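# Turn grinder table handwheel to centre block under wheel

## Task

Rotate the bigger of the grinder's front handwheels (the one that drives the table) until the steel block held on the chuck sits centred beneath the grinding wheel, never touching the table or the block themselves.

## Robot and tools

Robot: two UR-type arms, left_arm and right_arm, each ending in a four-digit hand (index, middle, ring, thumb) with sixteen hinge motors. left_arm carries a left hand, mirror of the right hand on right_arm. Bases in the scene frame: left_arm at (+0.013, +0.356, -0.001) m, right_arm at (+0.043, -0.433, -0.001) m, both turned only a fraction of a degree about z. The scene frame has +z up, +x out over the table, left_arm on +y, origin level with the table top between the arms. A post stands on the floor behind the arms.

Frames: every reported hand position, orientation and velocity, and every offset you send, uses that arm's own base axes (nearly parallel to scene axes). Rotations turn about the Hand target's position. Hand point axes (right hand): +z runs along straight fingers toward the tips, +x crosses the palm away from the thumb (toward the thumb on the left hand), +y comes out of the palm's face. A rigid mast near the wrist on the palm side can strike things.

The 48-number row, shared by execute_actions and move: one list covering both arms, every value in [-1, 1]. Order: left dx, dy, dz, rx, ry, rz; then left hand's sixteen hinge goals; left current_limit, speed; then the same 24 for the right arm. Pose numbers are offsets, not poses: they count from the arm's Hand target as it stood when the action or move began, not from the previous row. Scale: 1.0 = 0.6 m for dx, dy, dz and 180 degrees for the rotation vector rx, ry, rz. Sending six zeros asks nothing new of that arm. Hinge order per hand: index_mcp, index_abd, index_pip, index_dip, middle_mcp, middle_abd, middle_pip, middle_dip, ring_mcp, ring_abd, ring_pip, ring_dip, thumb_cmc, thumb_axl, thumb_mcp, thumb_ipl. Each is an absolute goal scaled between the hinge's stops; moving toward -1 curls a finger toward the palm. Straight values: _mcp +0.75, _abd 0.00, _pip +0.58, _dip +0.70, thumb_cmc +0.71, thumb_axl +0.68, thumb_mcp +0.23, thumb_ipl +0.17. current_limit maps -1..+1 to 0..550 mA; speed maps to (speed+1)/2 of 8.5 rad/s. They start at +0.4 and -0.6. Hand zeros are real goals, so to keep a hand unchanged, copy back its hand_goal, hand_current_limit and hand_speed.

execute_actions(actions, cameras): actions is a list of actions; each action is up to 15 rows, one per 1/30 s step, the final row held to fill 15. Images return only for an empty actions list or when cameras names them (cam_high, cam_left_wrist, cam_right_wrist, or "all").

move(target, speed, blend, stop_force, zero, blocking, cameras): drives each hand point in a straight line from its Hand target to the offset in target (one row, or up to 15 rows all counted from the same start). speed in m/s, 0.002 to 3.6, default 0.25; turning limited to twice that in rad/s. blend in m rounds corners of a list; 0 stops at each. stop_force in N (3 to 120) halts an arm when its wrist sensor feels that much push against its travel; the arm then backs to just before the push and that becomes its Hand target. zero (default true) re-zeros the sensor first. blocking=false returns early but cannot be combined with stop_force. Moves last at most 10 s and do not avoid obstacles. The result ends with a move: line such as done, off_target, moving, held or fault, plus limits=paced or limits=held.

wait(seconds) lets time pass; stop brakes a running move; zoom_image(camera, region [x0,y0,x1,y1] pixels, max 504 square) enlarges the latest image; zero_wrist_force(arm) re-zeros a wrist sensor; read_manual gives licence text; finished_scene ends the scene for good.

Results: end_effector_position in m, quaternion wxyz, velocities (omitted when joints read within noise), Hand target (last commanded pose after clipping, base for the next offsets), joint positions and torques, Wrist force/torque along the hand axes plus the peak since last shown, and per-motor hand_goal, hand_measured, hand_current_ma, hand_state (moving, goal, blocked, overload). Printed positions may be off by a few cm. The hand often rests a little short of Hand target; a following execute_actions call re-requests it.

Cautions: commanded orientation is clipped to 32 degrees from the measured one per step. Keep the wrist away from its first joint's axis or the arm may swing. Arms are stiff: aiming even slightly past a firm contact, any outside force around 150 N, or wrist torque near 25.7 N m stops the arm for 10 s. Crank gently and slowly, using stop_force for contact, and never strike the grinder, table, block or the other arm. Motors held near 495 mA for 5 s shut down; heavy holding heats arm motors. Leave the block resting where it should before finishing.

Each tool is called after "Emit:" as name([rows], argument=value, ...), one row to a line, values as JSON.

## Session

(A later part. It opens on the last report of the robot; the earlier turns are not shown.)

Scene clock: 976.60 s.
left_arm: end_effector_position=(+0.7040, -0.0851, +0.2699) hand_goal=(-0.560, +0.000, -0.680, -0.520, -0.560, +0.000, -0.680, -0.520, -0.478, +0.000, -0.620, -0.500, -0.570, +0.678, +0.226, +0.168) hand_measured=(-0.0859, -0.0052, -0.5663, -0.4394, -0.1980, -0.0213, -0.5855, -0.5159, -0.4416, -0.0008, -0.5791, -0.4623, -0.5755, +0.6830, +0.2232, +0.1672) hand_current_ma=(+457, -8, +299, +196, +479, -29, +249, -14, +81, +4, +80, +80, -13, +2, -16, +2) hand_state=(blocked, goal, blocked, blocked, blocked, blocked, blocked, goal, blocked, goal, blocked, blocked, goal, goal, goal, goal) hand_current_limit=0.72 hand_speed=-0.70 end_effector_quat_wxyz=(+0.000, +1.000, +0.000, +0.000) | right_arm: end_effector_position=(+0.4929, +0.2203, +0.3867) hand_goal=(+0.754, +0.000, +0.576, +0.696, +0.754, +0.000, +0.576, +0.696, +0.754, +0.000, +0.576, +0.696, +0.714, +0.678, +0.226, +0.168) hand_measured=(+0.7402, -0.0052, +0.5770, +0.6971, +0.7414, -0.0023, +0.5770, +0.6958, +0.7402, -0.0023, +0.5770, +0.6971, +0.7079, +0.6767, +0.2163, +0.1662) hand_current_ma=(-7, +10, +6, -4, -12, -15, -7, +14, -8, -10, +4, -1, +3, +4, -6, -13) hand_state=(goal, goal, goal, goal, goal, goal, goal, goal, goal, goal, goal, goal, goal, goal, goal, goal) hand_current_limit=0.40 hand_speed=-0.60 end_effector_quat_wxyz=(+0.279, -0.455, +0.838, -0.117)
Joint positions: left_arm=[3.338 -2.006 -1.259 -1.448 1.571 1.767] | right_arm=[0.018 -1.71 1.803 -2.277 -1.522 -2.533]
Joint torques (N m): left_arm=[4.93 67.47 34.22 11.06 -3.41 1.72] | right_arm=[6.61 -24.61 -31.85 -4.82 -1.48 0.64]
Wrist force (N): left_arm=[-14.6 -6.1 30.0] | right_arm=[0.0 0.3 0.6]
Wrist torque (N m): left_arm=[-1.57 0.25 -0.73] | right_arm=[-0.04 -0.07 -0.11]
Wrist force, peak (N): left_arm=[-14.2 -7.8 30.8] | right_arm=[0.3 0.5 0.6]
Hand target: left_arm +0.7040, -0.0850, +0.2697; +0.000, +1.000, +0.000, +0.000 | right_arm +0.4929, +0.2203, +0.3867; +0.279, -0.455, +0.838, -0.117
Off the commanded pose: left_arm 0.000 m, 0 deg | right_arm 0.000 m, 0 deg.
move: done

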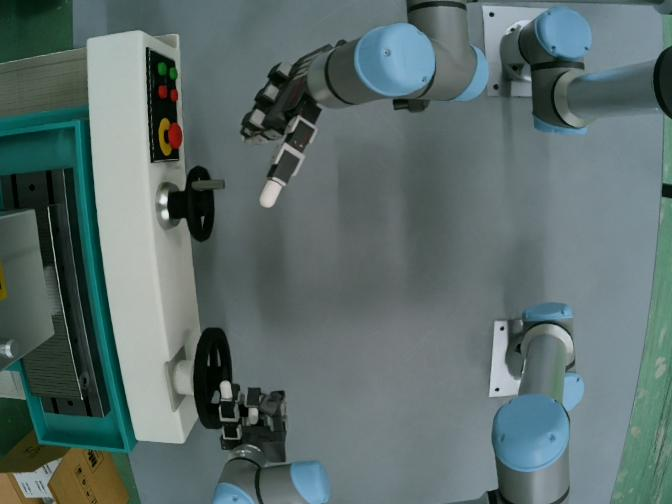

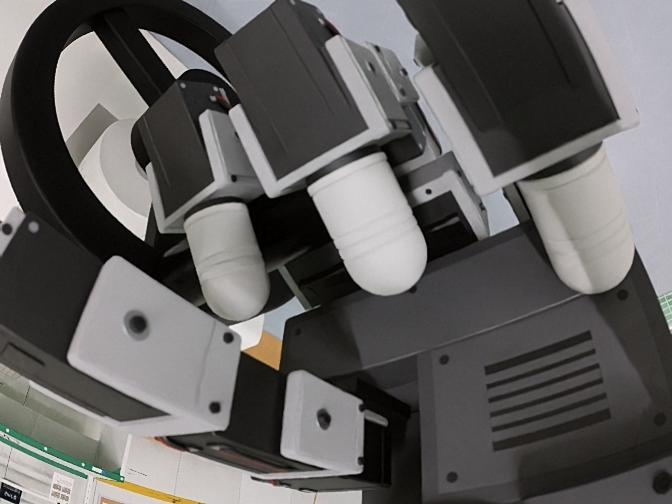

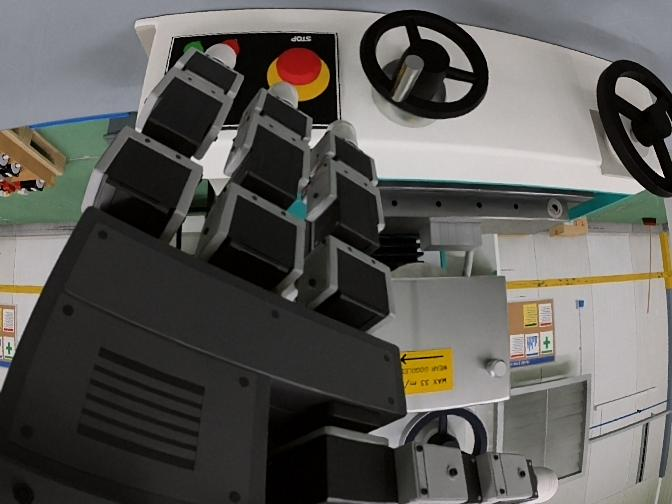

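Emit:
move(target=[0,0.0133,-0.03,0,0,0, -0.52, 0, -0.65, -0.52, -0.52, 0, -0.65, -0.52, -0.479, 0, -0.62, -0.5, -0.571, 0.678, 0.226, 0.168, 0.5, -0.7, 0,0,0,0,0,0, 0.754, 0, 0.576, 0.696, 0.754, 0, 0.576, 0.696, 0.754, 0, 0.576, 0.696, 0.714, 0.678, 0.226, 0.168, 0.4, -0.6], speed=0.03, cameras=["all"])

Emit:
zoom_image(camera="cam_high", region=[180, 304, 330, 454])

Emit:
zoom_image(camera="cam_right_wrist", region=[360, 160, 580, 320])

Scene clock: 1000.10 s.
left_arm: end_effector_position=(+0.7040, -0.0769, +0.2516) hand_goal=(-0.520, +0.000, -0.650, -0.520, -0.520, +0.000, -0.650, -0.520, -0.478, +0.000, -0.620, -0.500, -0.570, +0.678, +0.226, +0.168) hand_measured=(-0.3850, -0.0008, -0.5522, -0.4407, -0.4380, -0.0023, -0.5714, -0.5209, -0.4416, -0.0023, -0.5804, -0.4611, -0.5755, +0.6830, +0.2222, +0.1662) hand_current_ma=(+380, -10, +248, +186, +228, +7, +199, -9, +89, -9, +81, +78, -10, +19, -22, +9) hand_state=(blocked, goal, blocked, blocked, blocked, goal, blocked, goal, blocked, goal, blocked, blocked, goal, goal, goal, goal) hand_current_limit=0.50 hand_speed=-0.70 end_effector_quat_wxyz=(+0.000, +1.000, +0.000, +0.000) | right_arm: end_effector_position=(+0.4929, +0.2203, +0.3867) hand_goal=(+0.754, +0.000, +0.576, +0.696, +0.754, +0.000, +0.576, +0.696, +0.754, +0.000, +0.576, +0.696, +0.714, +0.678, +0.226, +0.168) hand_measured=(+0.7426, -0.0037, +0.5770, +0.6958, +0.7402, -0.0037, +0.5782, +0.6971, +0.7414, -0.0023, +0.5757, +0.6945, +0.7092, +0.6767, +0.2163, +0.1672) hand_current_ma=(-7, +3, +4, -10, -14, -3, -3, +12, -9, +0, +7, +17, +4, -2, -18, -8) hand_state=(goal, goal, goal, goal, goal, goal, goal, goal, goal, goal, goal, goal, goal, goal, goal, goal) hand_current_limit=0.40 hand_speed=-0.60 end_effector_quat_wxyz=(+0.279, -0.455, +0.838, -0.117)
Joint positions: left_arm=[3.35 -2.013 -1.296 -1.404 1.571 1.779] | right_arm=[0.018 -1.71 1.803 -2.277 -1.522 -2.533]
Joint torques (N m): left_arm=[1.63 30.45 34.81 4.57 1.58 -0.78] | right_arm=[6.61 -23.73 -31.74 -4.95 -1.58 0.53]
Wrist force (N): left_arm=[-16.2 8.1 -5.9] | right_arm=[0.1 0.4 0.2]
Wrist torque (N m): left_arm=[0.84 0.21 -0.44] | right_arm=[0.01 -0.07 -0.09]
Wrist force, peak (N): left_arm=[-14.9 -5.3 29.5] | right_arm=[0.2 0.5 0.6]
Hand target: left_arm +0.7040, -0.0770, +0.2517; +0.000, +1.000, +0.000, +0.000 | right_arm +0.4929, +0.2203, +0.3867; +0.279, -0.455, +0.838, -0.117
Off the commanded pose: left_arm 0.000 m, 0 deg | right_arm 0.000 m, 0 deg.
move: done

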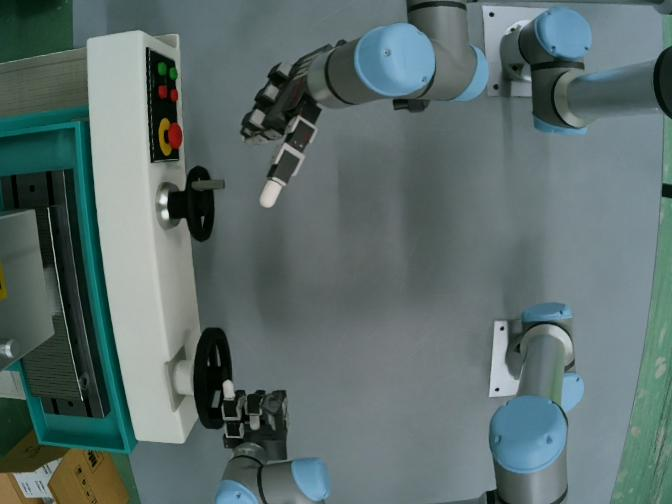

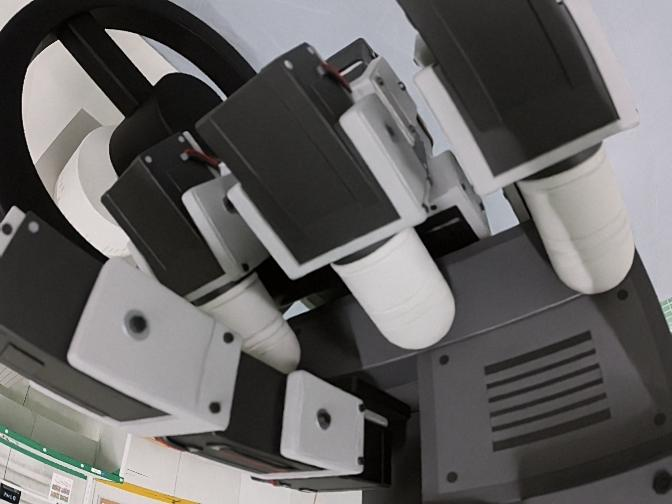

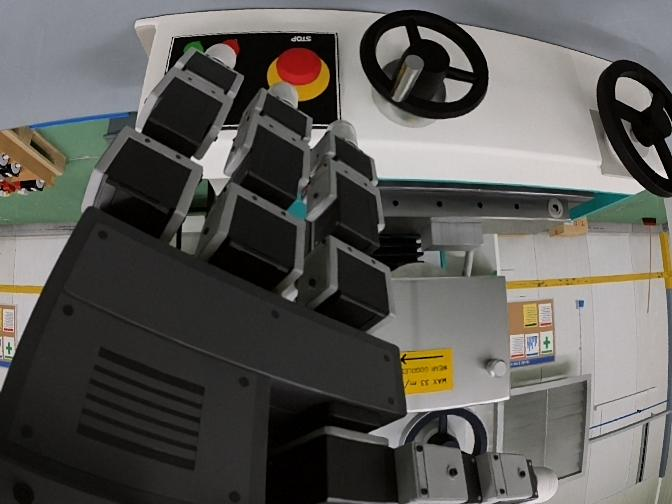

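Scaled by 3.360 from the camera's image (finer frame: 960x720).

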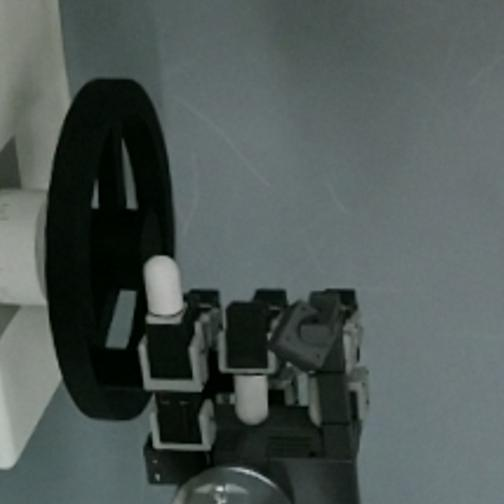

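Scaled by 2.291 from the camera's image (finer frame: 960x720).

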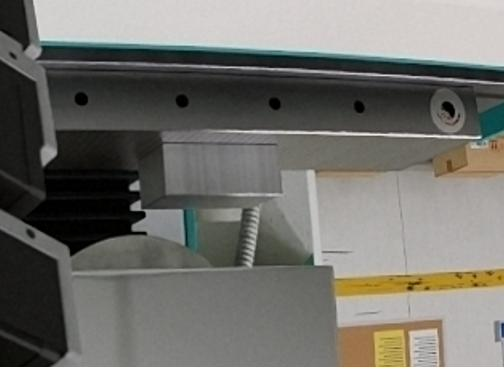

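Emit:
move(target=[-0.005,-0.0367,0.004,0,0,0, -0.52, 0, -0.65, -0.52, -0.52, 0, -0.65, -0.52, -0.479, 0, -0.62, -0.5, -0.571, 0.678, 0.226, 0.168, 0.5, -0.7, 0,0,0,0,0,0, 0.754, 0, 0.576, 0.696, 0.754, 0, 0.576, 0.696, 0.754, 0, 0.576, 0.696, 0.714, 0.678, 0.226, 0.168, 0.4, -0.6], speed=0.04, cameras=["all"])

Emit:
zoom_image(camera="cam_high", region=[180, 304, 330, 454])

Emit:
zoom_image(camera="cam_right_wrist", region=[360, 160, 580, 320])

Scene clock: 1032.60 s.
left_arm: end_effector_position=(+0.7010, -0.0992, +0.2543) hand_goal=(-0.520, +0.000, -0.650, -0.520, -0.520, +0.000, -0.650, -0.520, -0.478, +0.000, -0.620, -0.500, -0.570, +0.678, +0.226, +0.168) hand_measured=(-0.4103, -0.0096, -0.6061, -0.4789, -0.4296, -0.0023, -0.5779, -0.5146, -0.4416, -0.0008, -0.5804, -0.4611, -0.5755, +0.6830, +0.2222, +0.1672) hand_current_ma=(+309, -12, +98, +79, +253, +2, +181, +1, +85, +0, +86, +83, -1, -6, -13, -4) hand_state=(blocked, goal, blocked, blocked, blocked, goal, blocked, goal, blocked, goal, blocked, blocked, goal, goal, goal, goal) hand_current_limit=0.50 hand_speed=-0.70 end_effector_quat_wxyz=(+0.000, +1.000, +0.000, +0.000) | right_arm: end_effector_position=(+0.4929, +0.2203, +0.3867) hand_goal=(+0.754, +0.000, +0.576, +0.696, +0.754, +0.000, +0.576, +0.696, +0.754, +0.000, +0.576, +0.696, +0.714, +0.678, +0.226, +0.168) hand_measured=(+0.7426, -0.0052, +0.5770, +0.6958, +0.7414, -0.0052, +0.5770, +0.6958, +0.7402, -0.0023, +0.5770, +0.6971, +0.7092, +0.6777, +0.2163, +0.1672) hand_current_ma=(-4, +8, +5, -12, -6, -8, +5, +9, -4, -4, -1, +4, +2, -1, -9, -7) hand_state=(goal, goal, goal, goal, goal, goal, goal, goal, goal, goal, goal, goal, goal, goal, goal, goal) hand_current_limit=0.40 hand_speed=-0.60 end_effector_quat_wxyz=(+0.279, -0.455, +0.838, -0.117)
Joint positions: left_arm=[3.319 -2.005 -1.301 -1.407 1.571 1.747] | right_arm=[0.018 -1.71 1.803 -2.277 -1.522 -2.533]
Joint torques (N m): left_arm=[0.5 32.53 9.06 -1.74 -3.23 2.81] | right_arm=[6.59 -24.09 -32.14 -4.86 -1.5 0.72]
Wrist force (N): left_arm=[6.8 -10.6 -9.6] | right_arm=[0.3 0.4 0.3]
Wrist torque (N m): left_arm=[0.21 -0.33 0.62] | right_arm=[-0.02 -0.10 -0.09]
Wrist force, peak (N): left_arm=[8.2 -13.1 21.5] | right_arm=[0.3 0.3 0.7]
Hand target: left_arm +0.7010, -0.0990, +0.2541; +0.000, +1.000, +0.000, +0.000 | right_arm +0.4929, +0.2203, +0.3867; +0.279, -0.455, +0.838, -0.117
Off the commanded pose: left_arm 0.000 m, 0 deg | right_arm 0.000 m, 0 deg.
move: done

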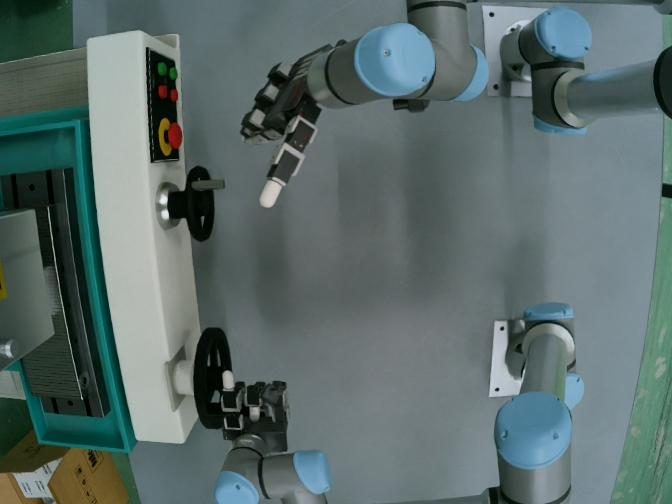

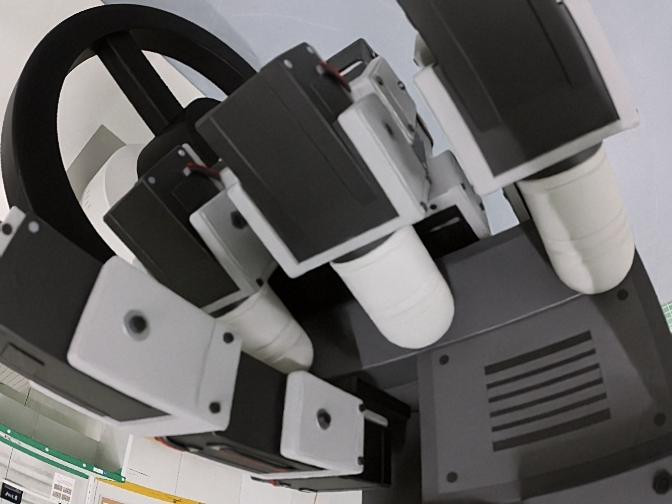

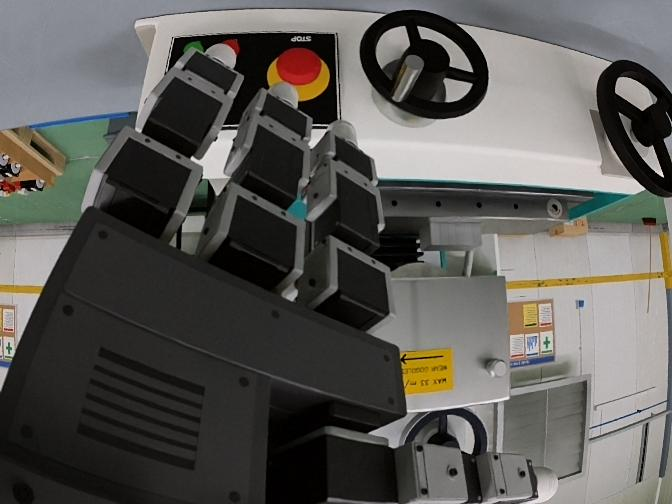

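Scaled by 3.360 from the camera's image (finer frame: 960x720).

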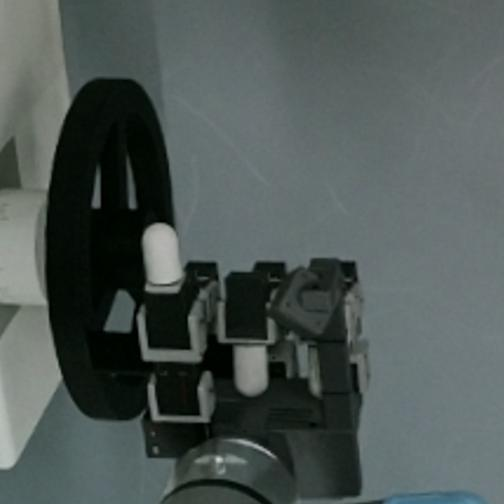

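Scaled by 2.291 from the camera's image (finer frame: 960x720).

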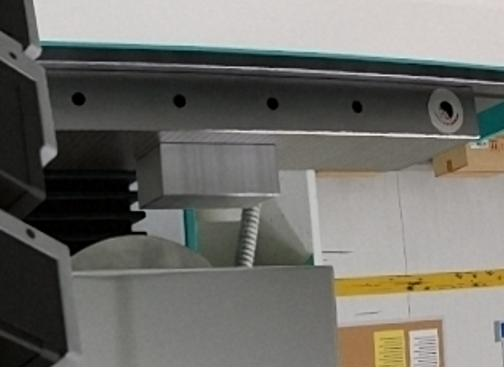

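Emit:
move([
  [0,0.005,0,0,0,0, -0.42, 0, 0.3, 0.4, -0.42, 0, 0.3, 0.4, -0.42, 0, 0.3, 0.4, -0.571, 0.678, 0.226, 0.168, 0.4, -0.6, 0,0,0,0,0,0, 0.754, 0, 0.576, 0.696, 0.754, 0, 0.576, 0.696, 0.754, 0, 0.576, 0.696, 0.714, 0.678, 0.226, 0.168, 0.4, -0.6],
  [0,0.01,-0.03,0,0,0, -0.42, 0, 0.3, 0.4, -0.42, 0, 0.3, 0.4, -0.42, 0, 0.3, 0.4, -0.571, 0.678, 0.226, 0.168, 0.4, -0.6, 0,0,0,0,0,0, 0.754, 0, 0.576, 0.696, 0.754, 0, 0.576, 0.696, 0.754, 0, 0.576, 0.696, 0.714, 0.678, 0.226, 0.168, 0.4, -0.6],
], speed=0.05, cameras=["all"])

Emit:
zoom_image(camera="cam_high", region=[180, 304, 330, 454])

Scene clock: 1074.30 s.
left_arm: end_effector_position=(+0.7009, -0.0930, +0.2360) hand_goal=(-0.420, +0.000, +0.300, +0.400, -0.420, +0.000, +0.300, +0.400, -0.420, +0.000, +0.300, +0.400, -0.570, +0.678, +0.226, +0.168) hand_measured=(-0.4055, -0.0081, -0.3982, -0.3464, -0.4030, -0.0023, +0.3037, +0.4002, -0.4043, -0.0023, +0.3037, +0.4002, -0.6157, +0.7483, +0.2450, +0.1662) hand_current_ma=(+31, -18, -391, -390, +38, -3, +8, -17, +43, +0, -1, -8, -100, +216, +48, +2) hand_state=(goal, goal, blocked, blocked, goal, goal, goal, goal, goal, goal, goal, goal, blocked, blocked, goal, goal) hand_current_limit=0.40 hand_speed=-0.60 end_effector_quat_wxyz=(+0.000, +1.000, +0.000, -0.001) | right_arm: end_effector_position=(+0.4929, +0.2203, +0.3867) hand_goal=(+0.754, +0.000, +0.576, +0.696, +0.754, +0.000, +0.576, +0.696, +0.754, +0.000, +0.576, +0.696, +0.714, +0.678, +0.226, +0.168) hand_measured=(+0.7402, -0.0052, +0.5757, +0.6958, +0.7414, -0.0037, +0.5770, +0.6958, +0.7402, -0.0023, +0.5770, +0.6958, +0.7092, +0.6767, +0.2163, +0.1681) hand_current_ma=(+0, +3, +5, -3, -5, +3, -9, +9, -6, -1, -5, +7, +4, -3, -12, -8) hand_state=(goal, goal, goal, goal, goal, goal, goal, goal, goal, goal, goal, goal, goal, goal, goal, goal) hand_current_limit=0.40 hand_speed=-0.60 end_effector_quat_wxyz=(+0.279, -0.455, +0.838, -0.117)
Joint positions: left_arm=[3.328 -2.013 -1.337 -1.364 1.571 1.757] | right_arm=[0.018 -1.71 1.803 -2.277 -1.522 -2.533]
Joint torques (N m): left_arm=[-4.32 37.83 26.19 1.64 1.21 -2.52] | right_arm=[6.43 -23.67 -32.07 -4.9 -1.63 0.47]
Wrist force (N): left_arm=[-1.1 -2.0 -8.7] | right_arm=[0.1 0.4 0.2]
Wrist torque (N m): left_arm=[0.41 0.20 0.14] | right_arm=[0.00 -0.08 -0.09]
Wrist force, peak (N): left_arm=[-2.7 1.3 -49.8] | right_arm=[0.2 0.5 0.5]
Hand target: left_arm +0.7010, -0.0930, +0.2361; +0.000, +1.000, +0.000, +0.000 | right_arm +0.4929, +0.2203, +0.3867; +0.279, -0.455, +0.838, -0.117
Off the commanded pose: left_arm 0.000 m, 0 deg | right_arm 0.000 m, 0 deg.
move: done

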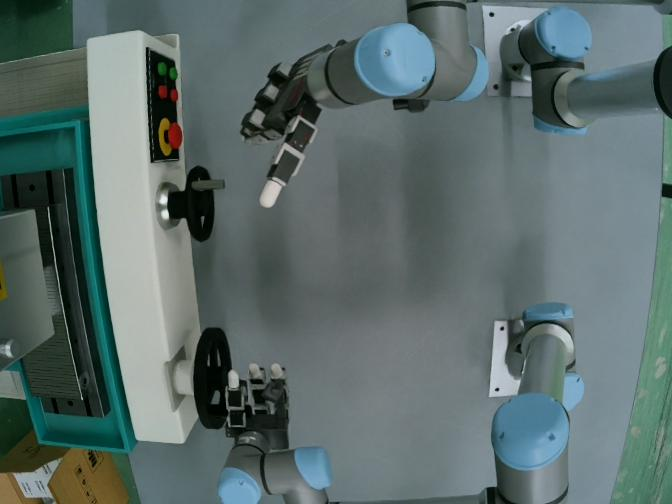

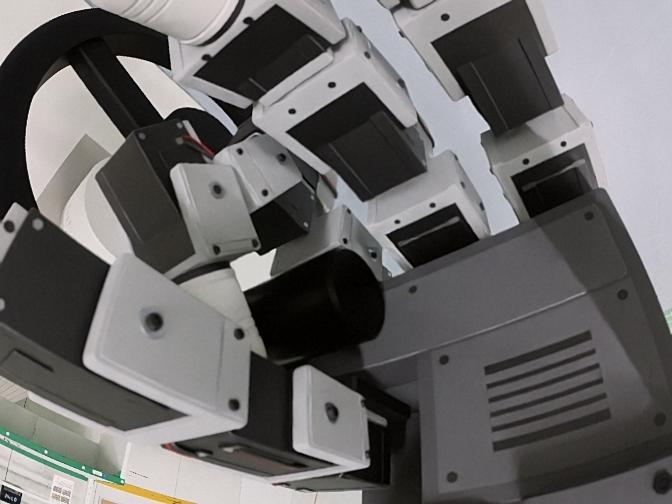

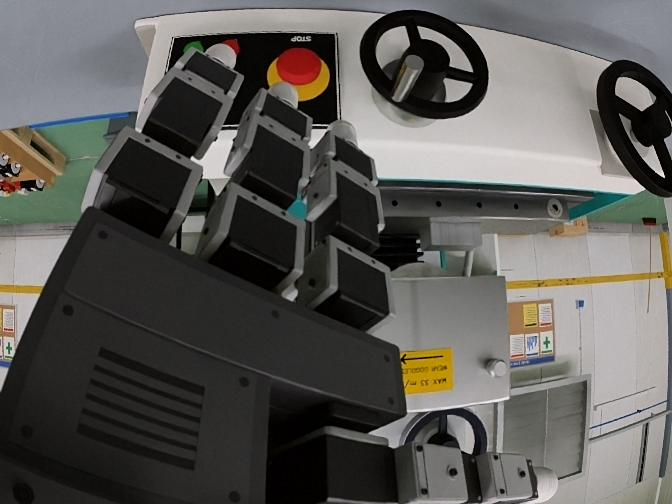

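Scaled by 3.360 from the camera's image (finer frame: 960x720).

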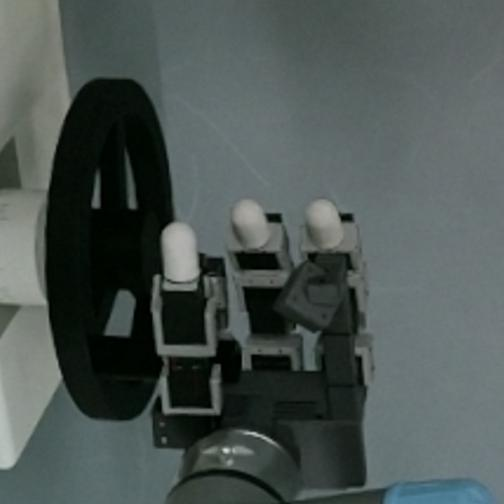

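Emit:
move([
  [0,0.0,0,0,0,0, -0.42, 0, -0.5, -0.42, -0.42, 0, 0.3, 0.4, -0.42, 0, 0.3, 0.4, -0.571, 0.678, 0.226, 0.168, 0.4, -0.6, 0,0,0,0,0,0, 0.754, 0, 0.576, 0.696, 0.754, 0, 0.576, 0.696, 0.754, 0, 0.576, 0.696, 0.714, 0.678, 0.226, 0.168, 0.4, -0.6],
  [0,0,0,0,0,0, -0.42, 0, -0.5, -0.42, -0.42, 0, 0.3, 0.4, -0.42, 0, 0.3, 0.4, -0.571, 0.678, 0.84, 0.168, 0.4, -0.6, 0,0,0,0,0,0, 0.754, 0, 0.576, 0.696, 0.754, 0, 0.576, 0.696, 0.754, 0, 0.576, 0.696, 0.714, 0.678, 0.226, 0.168, 0.4, -0.6],
  [0,0,0,0,0,0, -0.42, 0, 0.3, 0.4, -0.42, 0, 0.3, 0.4, -0.42, 0, 0.3, 0.4, -0.571, 0.678, 0.84, 0.168, 0.4, -0.6, 0,0,0,0,0,0, 0.754, 0, 0.576, 0.696, 0.754, 0, 0.576, 0.696, 0.754, 0, 0.576, 0.696, 0.714, 0.678, 0.226, 0.168, 0.4, -0.6],
], speed=0.05, cameras=["all"])

Emit:
zoom_image(camera="cam_high", region=[180, 304, 330, 454])

Scene clock: 1110.60 s.
left_arm: end_effector_position=(+0.7010, -0.0930, +0.2361) hand_goal=(-0.420, +0.000, +0.300, +0.400, -0.420, +0.000, +0.300, +0.400, -0.420, +0.000, +0.300, +0.400, -0.570, +0.678, +0.840, +0.168) hand_measured=(-0.3825, -0.0081, +0.3049, +0.4002, -0.4030, -0.0023, +0.3037, +0.4002, -0.4055, -0.0023, +0.3037, +0.4002, -0.5755, +0.6830, +0.8269, +0.1672) hand_current_ma=(+82, -8, +12, -11, +43, -7, +15, -2, +37, +0, -1, -1, +7, +8, -30, +5) hand_state=(blocked, goal, goal, goal, goal, goal, goal, goal, goal, goal, goal, goal, goal, goal, goal, goal) hand_current_limit=0.40 hand_speed=-0.60 end_effector_quat_wxyz=(+0.000, +1.000, +0.000, +0.000) | right_arm: end_effector_position=(+0.4929, +0.2203, +0.3867) hand_goal=(+0.754, +0.000, +0.576, +0.696, +0.754, +0.000, +0.576, +0.696, +0.754, +0.000, +0.576, +0.696, +0.714, +0.678, +0.226, +0.168) hand_measured=(+0.7414, -0.0037, +0.5757, +0.6958, +0.7414, -0.0052, +0.5757, +0.6971, +0.7390, -0.0037, +0.5757, +0.6958, +0.7079, +0.6777, +0.2163, +0.1681) hand_current_ma=(-2, +11, +4, -5, -2, +0, -4, +5, -9, -5, -10, +5, +5, -1, -12, -7) hand_state=(goal, goal, goal, goal, goal, goal, goal, goal, goal, goal, goal, goal, goal, goal, goal, goal) hand_current_limit=0.40 hand_speed=-0.60 end_effector_quat_wxyz=(+0.279, -0.455, +0.838, -0.117)
Joint positions: left_arm=[3.328 -2.013 -1.337 -1.364 1.571 1.757] | right_arm=[0.018 -1.71 1.803 -2.277 -1.522 -2.533]
Joint torques (N m): left_arm=[0.49 40.74 18.65 3.69 0.14 -2.16] | right_arm=[6.45 -22.85 -32.15 -4.79 -1.48 0.69]
Wrist force (N): left_arm=[0.4 -3.3 -0.2] | right_arm=[0.3 0.3 0.2]
Wrist torque (N m): left_arm=[-0.13 0.03 0.10] | right_arm=[-0.01 -0.10 -0.08]
Wrist force, peak (N): left_arm=[-1.1 0.4 -13.0] | right_arm=[0.2 0.4 0.6]
Hand target: left_arm +0.7010, -0.0930, +0.2361; +0.000, +1.000, +0.000, +0.000 | right_arm +0.4929, +0.2203, +0.3867; +0.279, -0.455, +0.838, -0.117
Off the commanded pose: left_arm 0.000 m, 0 deg | right_arm 0.000 m, 0 deg.
move: done

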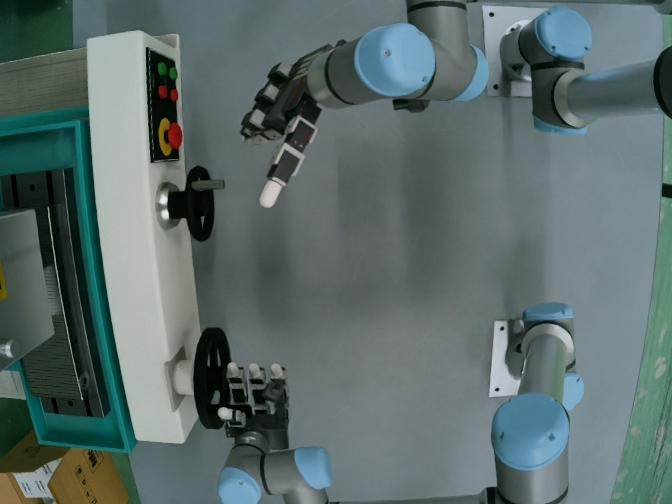

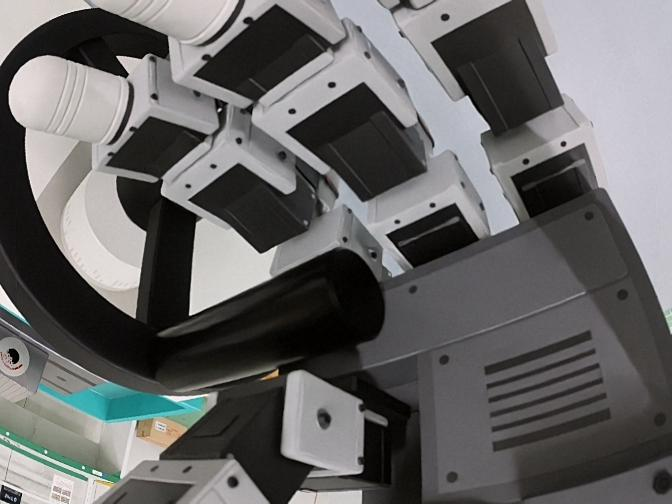

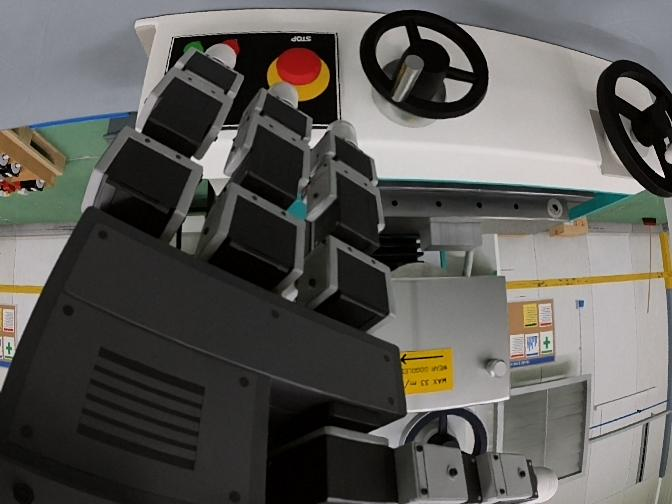

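Scaled by 3.360 from the camera's image (finer frame: 960x720).

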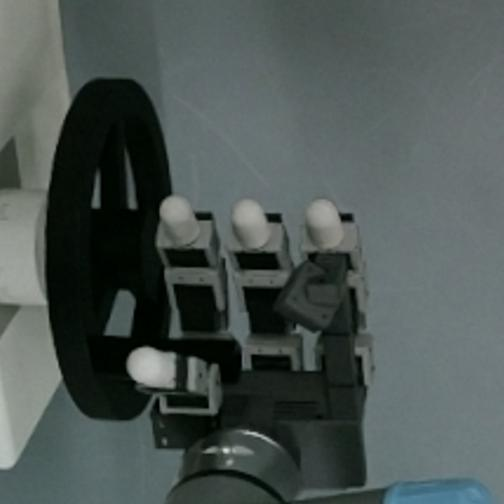

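Emit:
move([
  [0,-0.0407,0.0027,0,0,0, -0.42, 0, 0.3, 0.4, -0.42, 0, 0.3, 0.4, -0.42, 0, 0.3, 0.4, -0.571, 0.678, 0.84, 0.168, 0.4, -0.6, 0,0,0,0,0,0, 0.754, 0, 0.576, 0.696, 0.754, 0, 0.576, 0.696, 0.754, 0, 0.576, 0.696, 0.714, 0.678, 0.226, 0.168, 0.4, -0.6],
  [0,-0.0767,-0.005,0,0,0, -0.42, 0, 0.3, 0.4, -0.42, 0, 0.3, 0.4, -0.42, 0, 0.3, 0.4, -0.571, 0.678, 0.84, 0.168, 0.4, -0.6, 0,0,0,0,0,0, 0.754, 0, 0.576, 0.696, 0.754, 0, 0.576, 0.696, 0.754, 0, 0.576, 0.696, 0.714, 0.678, 0.226, 0.168, 0.4, -0.6],
], speed=0.04, blend=[0.01, 0], stop_force=50, cameras=["all"])

Emit:
zoom_image(camera="cam_right_wrist", region=[360, 160, 580, 320])

Scene clock: 1133.60 s.
left_arm: end_effector_position=(+0.7010, -0.1391, +0.2331) hand_goal=(-0.420, +0.000, +0.300, +0.400, -0.420, +0.000, +0.300, +0.400, -0.420, +0.000, +0.300, +0.400, -0.570, +0.678, +0.840, +0.168) hand_measured=(-0.3825, -0.0081, +0.3037, +0.4002, -0.4030, -0.0023, +0.3037, +0.4002, -0.4043, -0.0023, +0.3037, +0.4002, -0.5755, +0.6830, +0.8269, +0.1662) hand_current_ma=(+89, -21, +17, -19, +47, -2, +9, -9, +39, -12, -5, +3, -19, +14, -36, +7) hand_state=(blocked, goal, goal, goal, goal, goal, goal, goal, goal, goal, goal, goal, goal, goal, goal, goal) hand_current_limit=0.40 hand_speed=-0.60 end_effector_quat_wxyz=(+0.000, +1.000, +0.000, +0.000) | right_arm: end_effector_position=(+0.4929, +0.2203, +0.3867) hand_goal=(+0.754, +0.000, +0.576, +0.696, +0.754, +0.000, +0.576, +0.696, +0.754, +0.000, +0.576, +0.696, +0.714, +0.678, +0.226, +0.168) hand_measured=(+0.7414, -0.0037, +0.5770, +0.6958, +0.7426, -0.0052, +0.5757, +0.6958, +0.7402, -0.0037, +0.5770, +0.6958, +0.7079, +0.6777, +0.2163, +0.1672) hand_current_ma=(+3, +4, +7, -4, -9, -6, +1, +9, -10, -9, +0, +6, -2, -10, -12, -4) hand_state=(goal, goal, goal, goal, goal, goal, goal, goal, goal, goal, goal, goal, goal, goal, goal, goal) hand_current_limit=0.40 hand_speed=-0.60 end_effector_quat_wxyz=(+0.279, -0.455, +0.838, -0.117)
Joint positions: left_arm=[3.259 -2.019 -1.335 -1.359 1.57 1.688] | right_arm=[0.018 -1.71 1.803 -2.277 -1.522 -2.533]
Joint torques (N m): left_arm=[5.55 56.88 30.57 0.64 0.16 2.56] | right_arm=[5.97 -23.48 -32.21 -4.87 -1.36 0.53]
Wrist force (N): left_arm=[0.5 -2.8 0.6] | right_arm=[0.1 0.3 0.3]
Wrist torque (N m): left_arm=[-0.03 -0.05 0.18] | right_arm=[-0.03 -0.07 -0.10]
Wrist force, peak (N): left_arm=[-4.0 -19.7 -0.8] | right_arm=[0.1 0.6 0.6]
Hand target: left_arm +0.7010, -0.1391, +0.2331; +0.000, +1.000, +0.000, +0.000 | right_arm +0.4929, +0.2203, +0.3867; +0.279, -0.455, +0.838, -0.117
Off the commanded pose: left_arm 0.000 m, 0 deg | right_arm 0.000 m, 0 deg.
move: done

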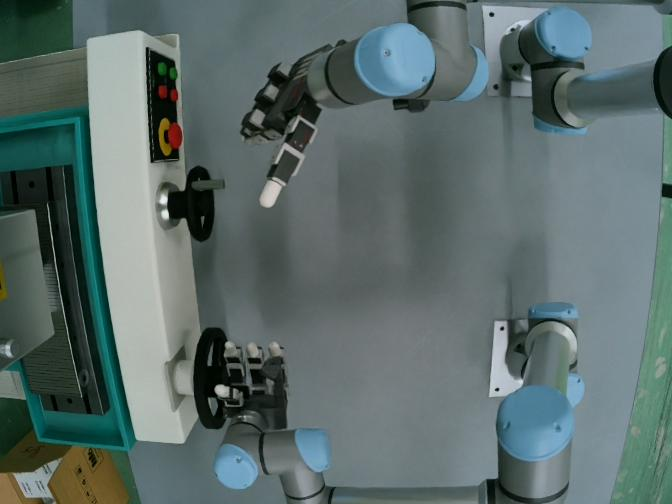

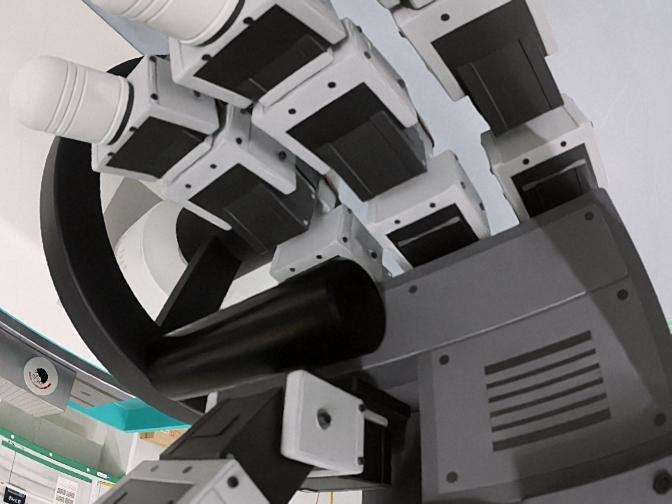

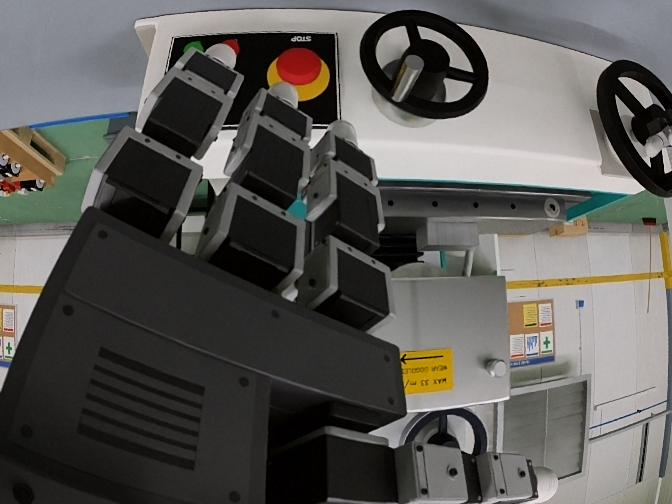

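Scaled by 2.291 from the camera's image (finer frame: 960x720).

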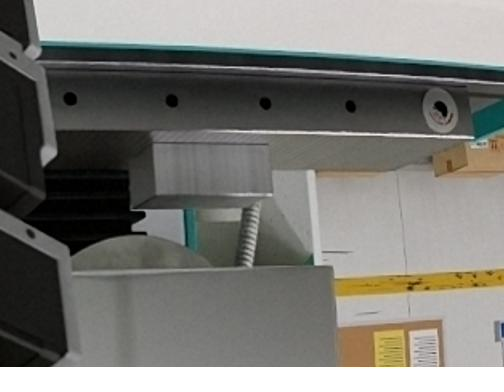

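Emit:
move([
  [0,-0.0525,-0.0185,0,0,0, -0.42, 0, 0.3, 0.4, -0.42, 0, 0.3, 0.4, -0.42, 0, 0.3, 0.4, -0.571, 0.678, 0.84, 0.168, 0.4, -0.6, 0,0,0,0,0,0, 0.754, 0, 0.576, 0.696, 0.754, 0, 0.576, 0.696, 0.754, 0, 0.576, 0.696, 0.714, 0.678, 0.226, 0.168, 0.4, -0.6],
  [0,-0.0775,-0.0455,0,0,0, -0.42, 0, 0.3, 0.4, -0.42, 0, 0.3, 0.4, -0.42, 0, 0.3, 0.4, -0.571, 0.678, 0.84, 0.168, 0.4, -0.6, 0,0,0,0,0,0, 0.754, 0, 0.576, 0.696, 0.754, 0, 0.576, 0.696, 0.754, 0, 0.576, 0.696, 0.714, 0.678, 0.226, 0.168, 0.4, -0.6],
], speed=0.04, blend=[0.01, 0], stop_force=50, cameras=["all"])

Emit:
zoom_image(camera="cam_right_wrist", region=[360, 160, 580, 320])

Emit:
zoom_image(camera="cam_high", region=[180, 304, 330, 454])

Scene clock: 1163.87 s.
left_arm: end_effector_position=(+0.7010, -0.1856, +0.2058) hand_goal=(-0.420, +0.000, +0.300, +0.400, -0.420, +0.000, +0.300, +0.400, -0.420, +0.000, +0.300, +0.400, -0.570, +0.678, +0.840, +0.168) hand_measured=(-0.3825, -0.0066, +0.3049, +0.4002, -0.4030, -0.0023, +0.3037, +0.4002, -0.4055, -0.0023, +0.3037, +0.4002, -0.5755, +0.6820, +0.8279, +0.1662) hand_current_ma=(+100, -13, +5, -17, +43, -9, +23, -4, +32, -10, +2, +5, -5, +7, -45, -12) hand_state=(blocked, goal, goal, goal, goal, goal, goal, goal, goal, goal, goal, goal, goal, goal, goal, goal) hand_current_limit=0.40 hand_speed=-0.60 end_effector_quat_wxyz=(+0.000, +1.000, +0.000, +0.000) | right_arm: end_effector_position=(+0.4929, +0.2203, +0.3867) hand_goal=(+0.754, +0.000, +0.576, +0.696, +0.754, +0.000, +0.576, +0.696, +0.754, +0.000, +0.576, +0.696, +0.714, +0.678, +0.226, +0.168) hand_measured=(+0.7414, -0.0037, +0.5770, +0.6958, +0.7414, -0.0052, +0.5770, +0.6971, +0.7402, -0.0023, +0.5770, +0.6958, +0.7079, +0.6767, +0.2163, +0.1681) hand_current_ma=(+2, +1, -3, -6, -12, +3, -2, +6, -12, -3, +1, +5, +5, +3, -17, -9) hand_state=(goal, goal, goal, goal, goal, goal, goal, goal, goal, goal, goal, goal, goal, goal, goal, goal) hand_current_limit=0.40 hand_speed=-0.60 end_effector_quat_wxyz=(+0.279, -0.455, +0.838, -0.117)
Joint positions: left_arm=[3.19 -2.048 -1.364 -1.301 1.57 1.619] | right_arm=[0.018 -1.71 1.803 -2.277 -1.522 -2.533]
Joint torques (N m): left_arm=[3.52 58.93 30.84 1.52 -0.52 2.72] | right_arm=[5.39 -23.15 -31.9 -4.9 -1.47 0.74]
Wrist force (N): left_arm=[0.1 -6.6 1.9] | right_arm=[0.0 0.2 0.4]
Wrist torque (N m): left_arm=[-0.41 -0.03 0.21] | right_arm=[-0.04 -0.07 -0.12]
Wrist force, peak (N): left_arm=[-1.9 -18.1 -0.9] | right_arm=[0.1 0.6 0.6]
Hand target: left_arm +0.7010, -0.1856, +0.2058; +0.000, +1.000, +0.000, +0.000 | right_arm +0.4929, +0.2203, +0.3867; +0.279, -0.455, +0.838, -0.117
Off the commanded pose: left_arm 0.000 m, 0 deg | right_arm 0.000 m, 0 deg.
move: done

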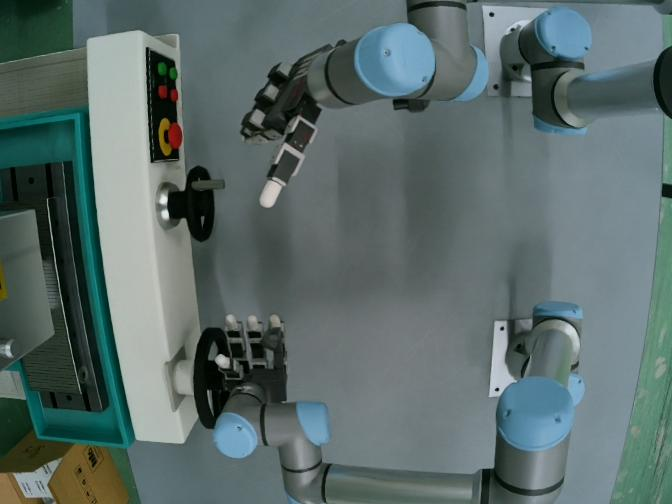

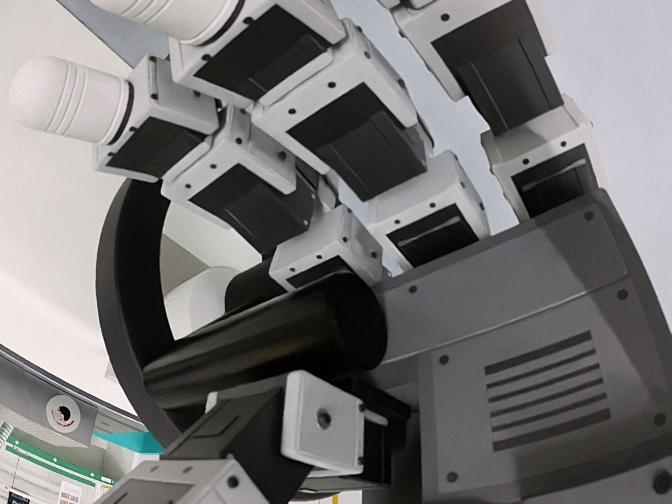

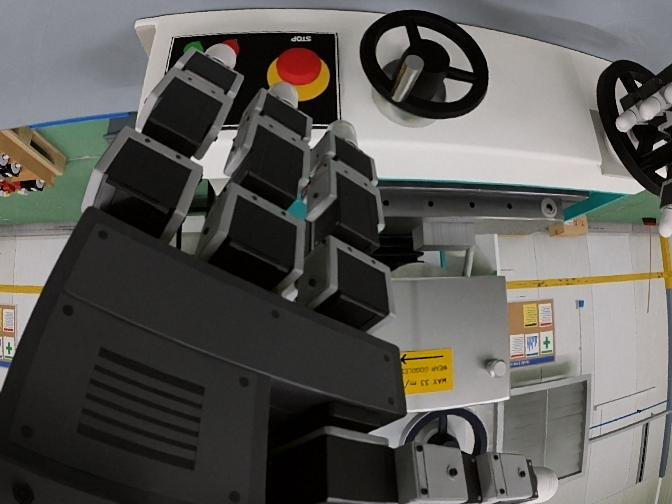

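Scaled by 2.291 from the camera's image (finer frame: 960x720).

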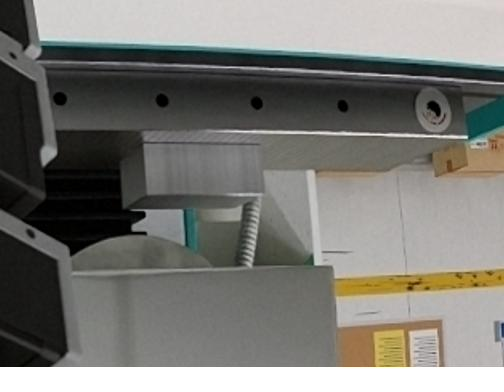

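Scaled by 3.360 from the camera's image (finer frame: 960x720).

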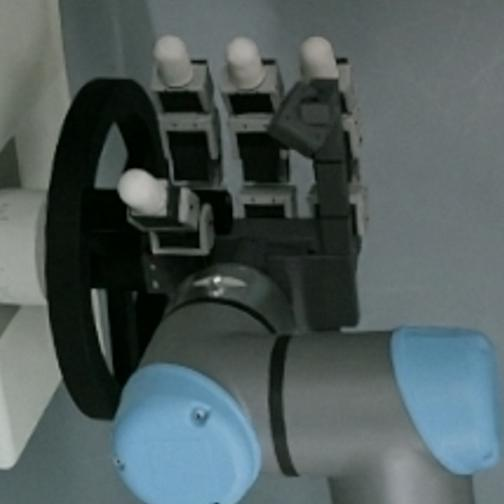

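Emit:
move([
  [0.005,0.003,0.03,0,0,0, -0.40, 0, 0.3, 0.4, -0.40, 0, 0.3, 0.4, -0.42, 0, 0.3, 0.4, -0.571, 0.678, 0.84, 0.168, 0.4, -0.6, 0,0,0,0,0,0, 0.754, 0, 0.576, 0.696, 0.754, 0, 0.576, 0.696, 0.754, 0, 0.576, 0.696, 0.714, 0.678, 0.226, 0.168, 0.4, -0.6],
  [0.005,0.003,0.03,0,0,0, -0.48, 0, -0.68, -0.55, -0.48, 0, -0.68, -0.55, -0.42, 0, -0.62, -0.5, -0.571, 0.678, 0.84, 0.168, 0.4, -0.6, 0,0,0,0,0,0, 0.754, 0, 0.576, 0.696, 0.754, 0, 0.576, 0.696, 0.754, 0, 0.576, 0.696, 0.714, 0.678, 0.226, 0.168, 0.4, -0.6],
], speed=0.04, cameras=["cam_left_wrist","cam_high"])

Scene clock: 1202.27 s.
left_arm: end_effector_position=(+0.7040, -0.1838, +0.2239) hand_goal=(-0.480, +0.000, -0.680, -0.550, -0.480, +0.000, -0.680, -0.550, -0.420, +0.000, -0.620, -0.500, -0.570, +0.678, +0.840, +0.168) hand_measured=(-0.4067, -0.0052, -0.4098, -0.4827, -0.4416, -0.0052, -0.5740, -0.4865, -0.4030, -0.0023, -0.6061, -0.4929, -0.5667, +0.6820, +0.8269, +0.1662) hand_current_ma=(+180, -13, +380, +153, +104, -3, +281, +145, +33, -6, +18, +3, +11, +3, -37, +4) hand_state=(blocked, goal, moving, blocked, blocked, goal, blocked, blocked, goal, goal, goal, goal, goal, goal, goal, goal) hand_current_limit=0.40 hand_speed=-0.60 end_effector_quat_wxyz=(+0.000, +1.000, +0.000, +0.000) | right_arm: end_effector_position=(+0.4929, +0.2203, +0.3867) hand_goal=(+0.754, +0.000, +0.576, +0.696, +0.754, +0.000, +0.576, +0.696, +0.754, +0.000, +0.576, +0.696, +0.714, +0.678, +0.226, +0.168) hand_measured=(+0.7414, -0.0052, +0.5757, +0.6971, +0.7426, -0.0052, +0.5770, +0.6958, +0.7390, -0.0023, +0.5770, +0.6971, +0.7079, +0.6777, +0.2163, +0.1681) hand_current_ma=(+7, +5, +7, -6, -7, -7, -1, +7, -8, -7, +0, +4, +1, -4, -9, -3) hand_state=(goal, goal, goal, goal, goal, goal, goal, goal, goal, goal, goal, goal, goal, goal, goal, goal) hand_current_limit=0.40 hand_speed=-0.60 end_effector_quat_wxyz=(+0.279, -0.455, +0.838, -0.117)
Joint positions: left_arm=[3.193 -2.043 -1.323 -1.347 1.57 1.622] | right_arm=[0.018 -1.71 1.803 -2.277 -1.522 -2.533]
Joint torques (N m): left_arm=[0.23 31.39 15.78 2.13 1.29 -1.25] | right_arm=[6.28 -23.4 -32.19 -4.76 -1.52 0.7]
Wrist force (N): left_arm=[0.7 7.0 -4.8] | right_arm=[0.2 0.4 0.2]
Wrist torque (N m): left_arm=[0.77 0.02 0.21] | right_arm=[0.00 -0.08 -0.09]
Wrist force, peak (N): left_arm=[0.8 8.7 -6.1] | right_arm=[0.2 0.6 0.6]
Hand target: left_arm +0.7040, -0.1838, +0.2238; +0.000, +1.000, +0.000, +0.000 | right_arm +0.4929, +0.2203, +0.3867; +0.279, -0.455, +0.838, -0.117
Off the commanded pose: left_arm 0.000 m, 0 deg | right_arm 0.000 m, 0 deg.
move: done
Images, in order (width x height): cam_high 672x504, cam_left_wrist 672x504.

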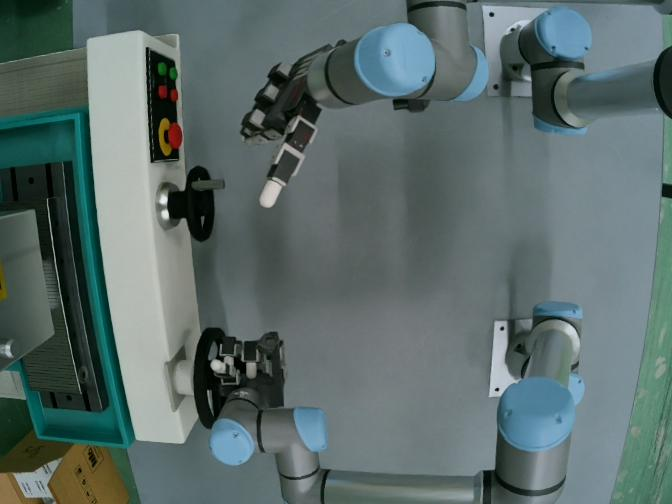

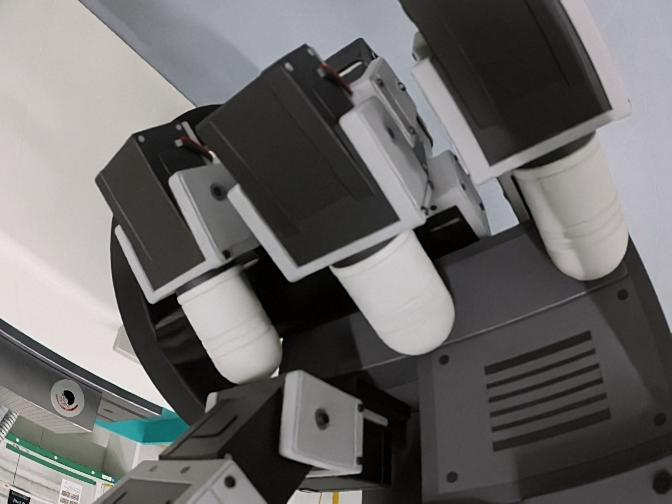

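Emit:
move(target=[0,-0.012,-0.0397,0,0,0, -0.56, 0, -0.72, -0.6, -0.56, 0, -0.72, -0.6, -0.42, 0, -0.62, -0.5, -0.571, 0.678, 0.84, 0.168, 0.72, -0.6, 0,0,0,0,0,0, 0.754, 0, 0.576, 0.696, 0.754, 0, 0.576, 0.696, 0.754, 0, 0.576, 0.696, 0.714, 0.678, 0.226, 0.168, 0.4, -0.6], speed=0.04, stop_force=50, cameras=["cam_left_wrist","cam_right_wrist"])

Emit:
zoom_image(camera="cam_right_wrist", region=[360, 160, 580, 320])

Scene clock: 1218.00 s.
left_arm: end_effector_position=(+0.7040, -0.1910, +0.2000) hand_goal=(-0.560, +0.000, -0.720, -0.600, -0.560, +0.000, -0.720, -0.600, -0.420, +0.000, -0.620, -0.500, -0.570, +0.678, +0.840, +0.168) hand_measured=(-0.4441, -0.0023, -0.2211, -0.4483, -0.4404, -0.0052, -0.5740, -0.4993, -0.4018, -0.0023, -0.6061, -0.4929, -0.5755, +0.6820, +0.8388, +0.1672) hand_current_ma=(+317, +0, +473, +396, +339, -3, +390, +260, +34, +3, +20, +4, -13, +6, -16, +6) hand_state=(blocked, goal, blocked, blocked, blocked, goal, blocked, blocked, goal, goal, goal, goal, goal, goal, goal, goal) hand_current_limit=0.72 hand_speed=-0.60 end_effector_quat_wxyz=(+0.000, +1.000, +0.000, +0.000) | right_arm: end_effector_position=(+0.4929, +0.2203, +0.3867) hand_goal=(+0.754, +0.000, +0.576, +0.696, +0.754, +0.000, +0.576, +0.696, +0.754, +0.000, +0.576, +0.696, +0.714, +0.678, +0.226, +0.168) hand_measured=(+0.7414, -0.0037, +0.5770, +0.6958, +0.7414, -0.0052, +0.5770, +0.6958, +0.7402, -0.0023, +0.5770, +0.6958, +0.7079, +0.6767, +0.2173, +0.1681) hand_current_ma=(-4, +4, +2, -6, -4, -5, -9, +5, -6, -2, +2, +5, +2, -1, -14, -13) hand_state=(goal, goal, goal, goal, goal, goal, goal, goal, goal, goal, goal, goal, goal, goal, goal, goal) hand_current_limit=0.40 hand_speed=-0.60 end_effector_quat_wxyz=(+0.279, -0.455, +0.838, -0.117)
Joint positions: left_arm=[3.182 -2.06 -1.36 -1.293 1.57 1.611] | right_arm=[0.018 -1.71 1.803 -2.277 -1.522 -2.533]
Joint torques (N m): left_arm=[5.82 54.09 29.62 0.62 -1.03 2.38] | right_arm=[5.2 -22.84 -31.94 -4.75 -1.4 0.6]
Wrist force (N): left_arm=[-0.5 -4.0 -3.2] | right_arm=[0.1 0.2 0.3]
Wrist torque (N m): left_arm=[-0.12 0.18 0.55] | right_arm=[-0.03 -0.07 -0.10]
Wrist force, peak (N): left_arm=[-4.2 13.0 -35.0] | right_arm=[0.4 0.4 0.5]
Hand target: left_arm +0.7040, -0.1910, +0.2000; +0.000, +1.000, +0.000, +0.000 | right_arm +0.4929, +0.2203, +0.3867; +0.279, -0.455, +0.838, -0.117
Off the commanded pose: left_arm 0.000 m, 0 deg | right_arm 0.000 m, 0 deg.
move: done

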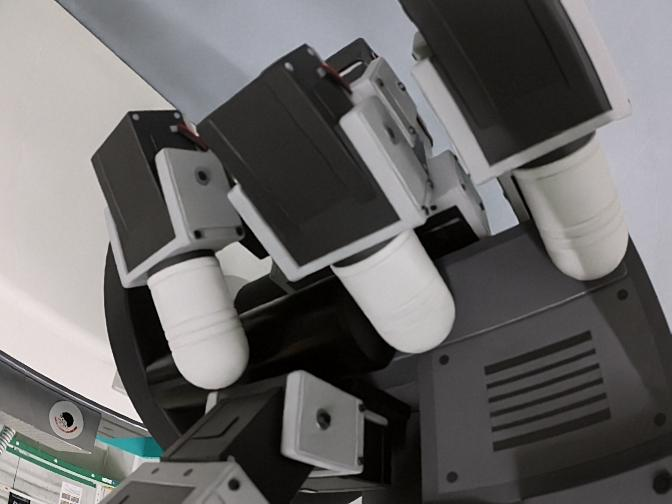

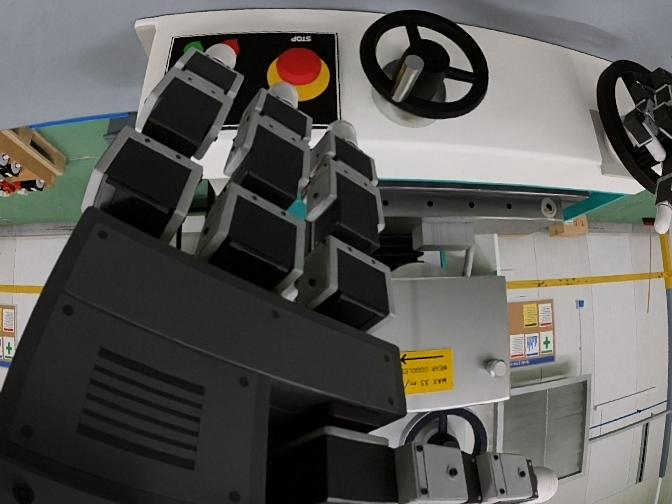

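Scaled by 2.291 from the camera's image (finer frame: 960x720).

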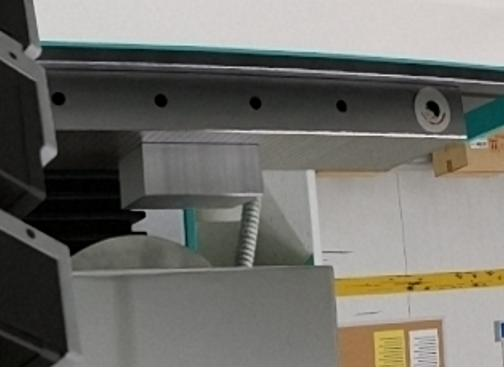

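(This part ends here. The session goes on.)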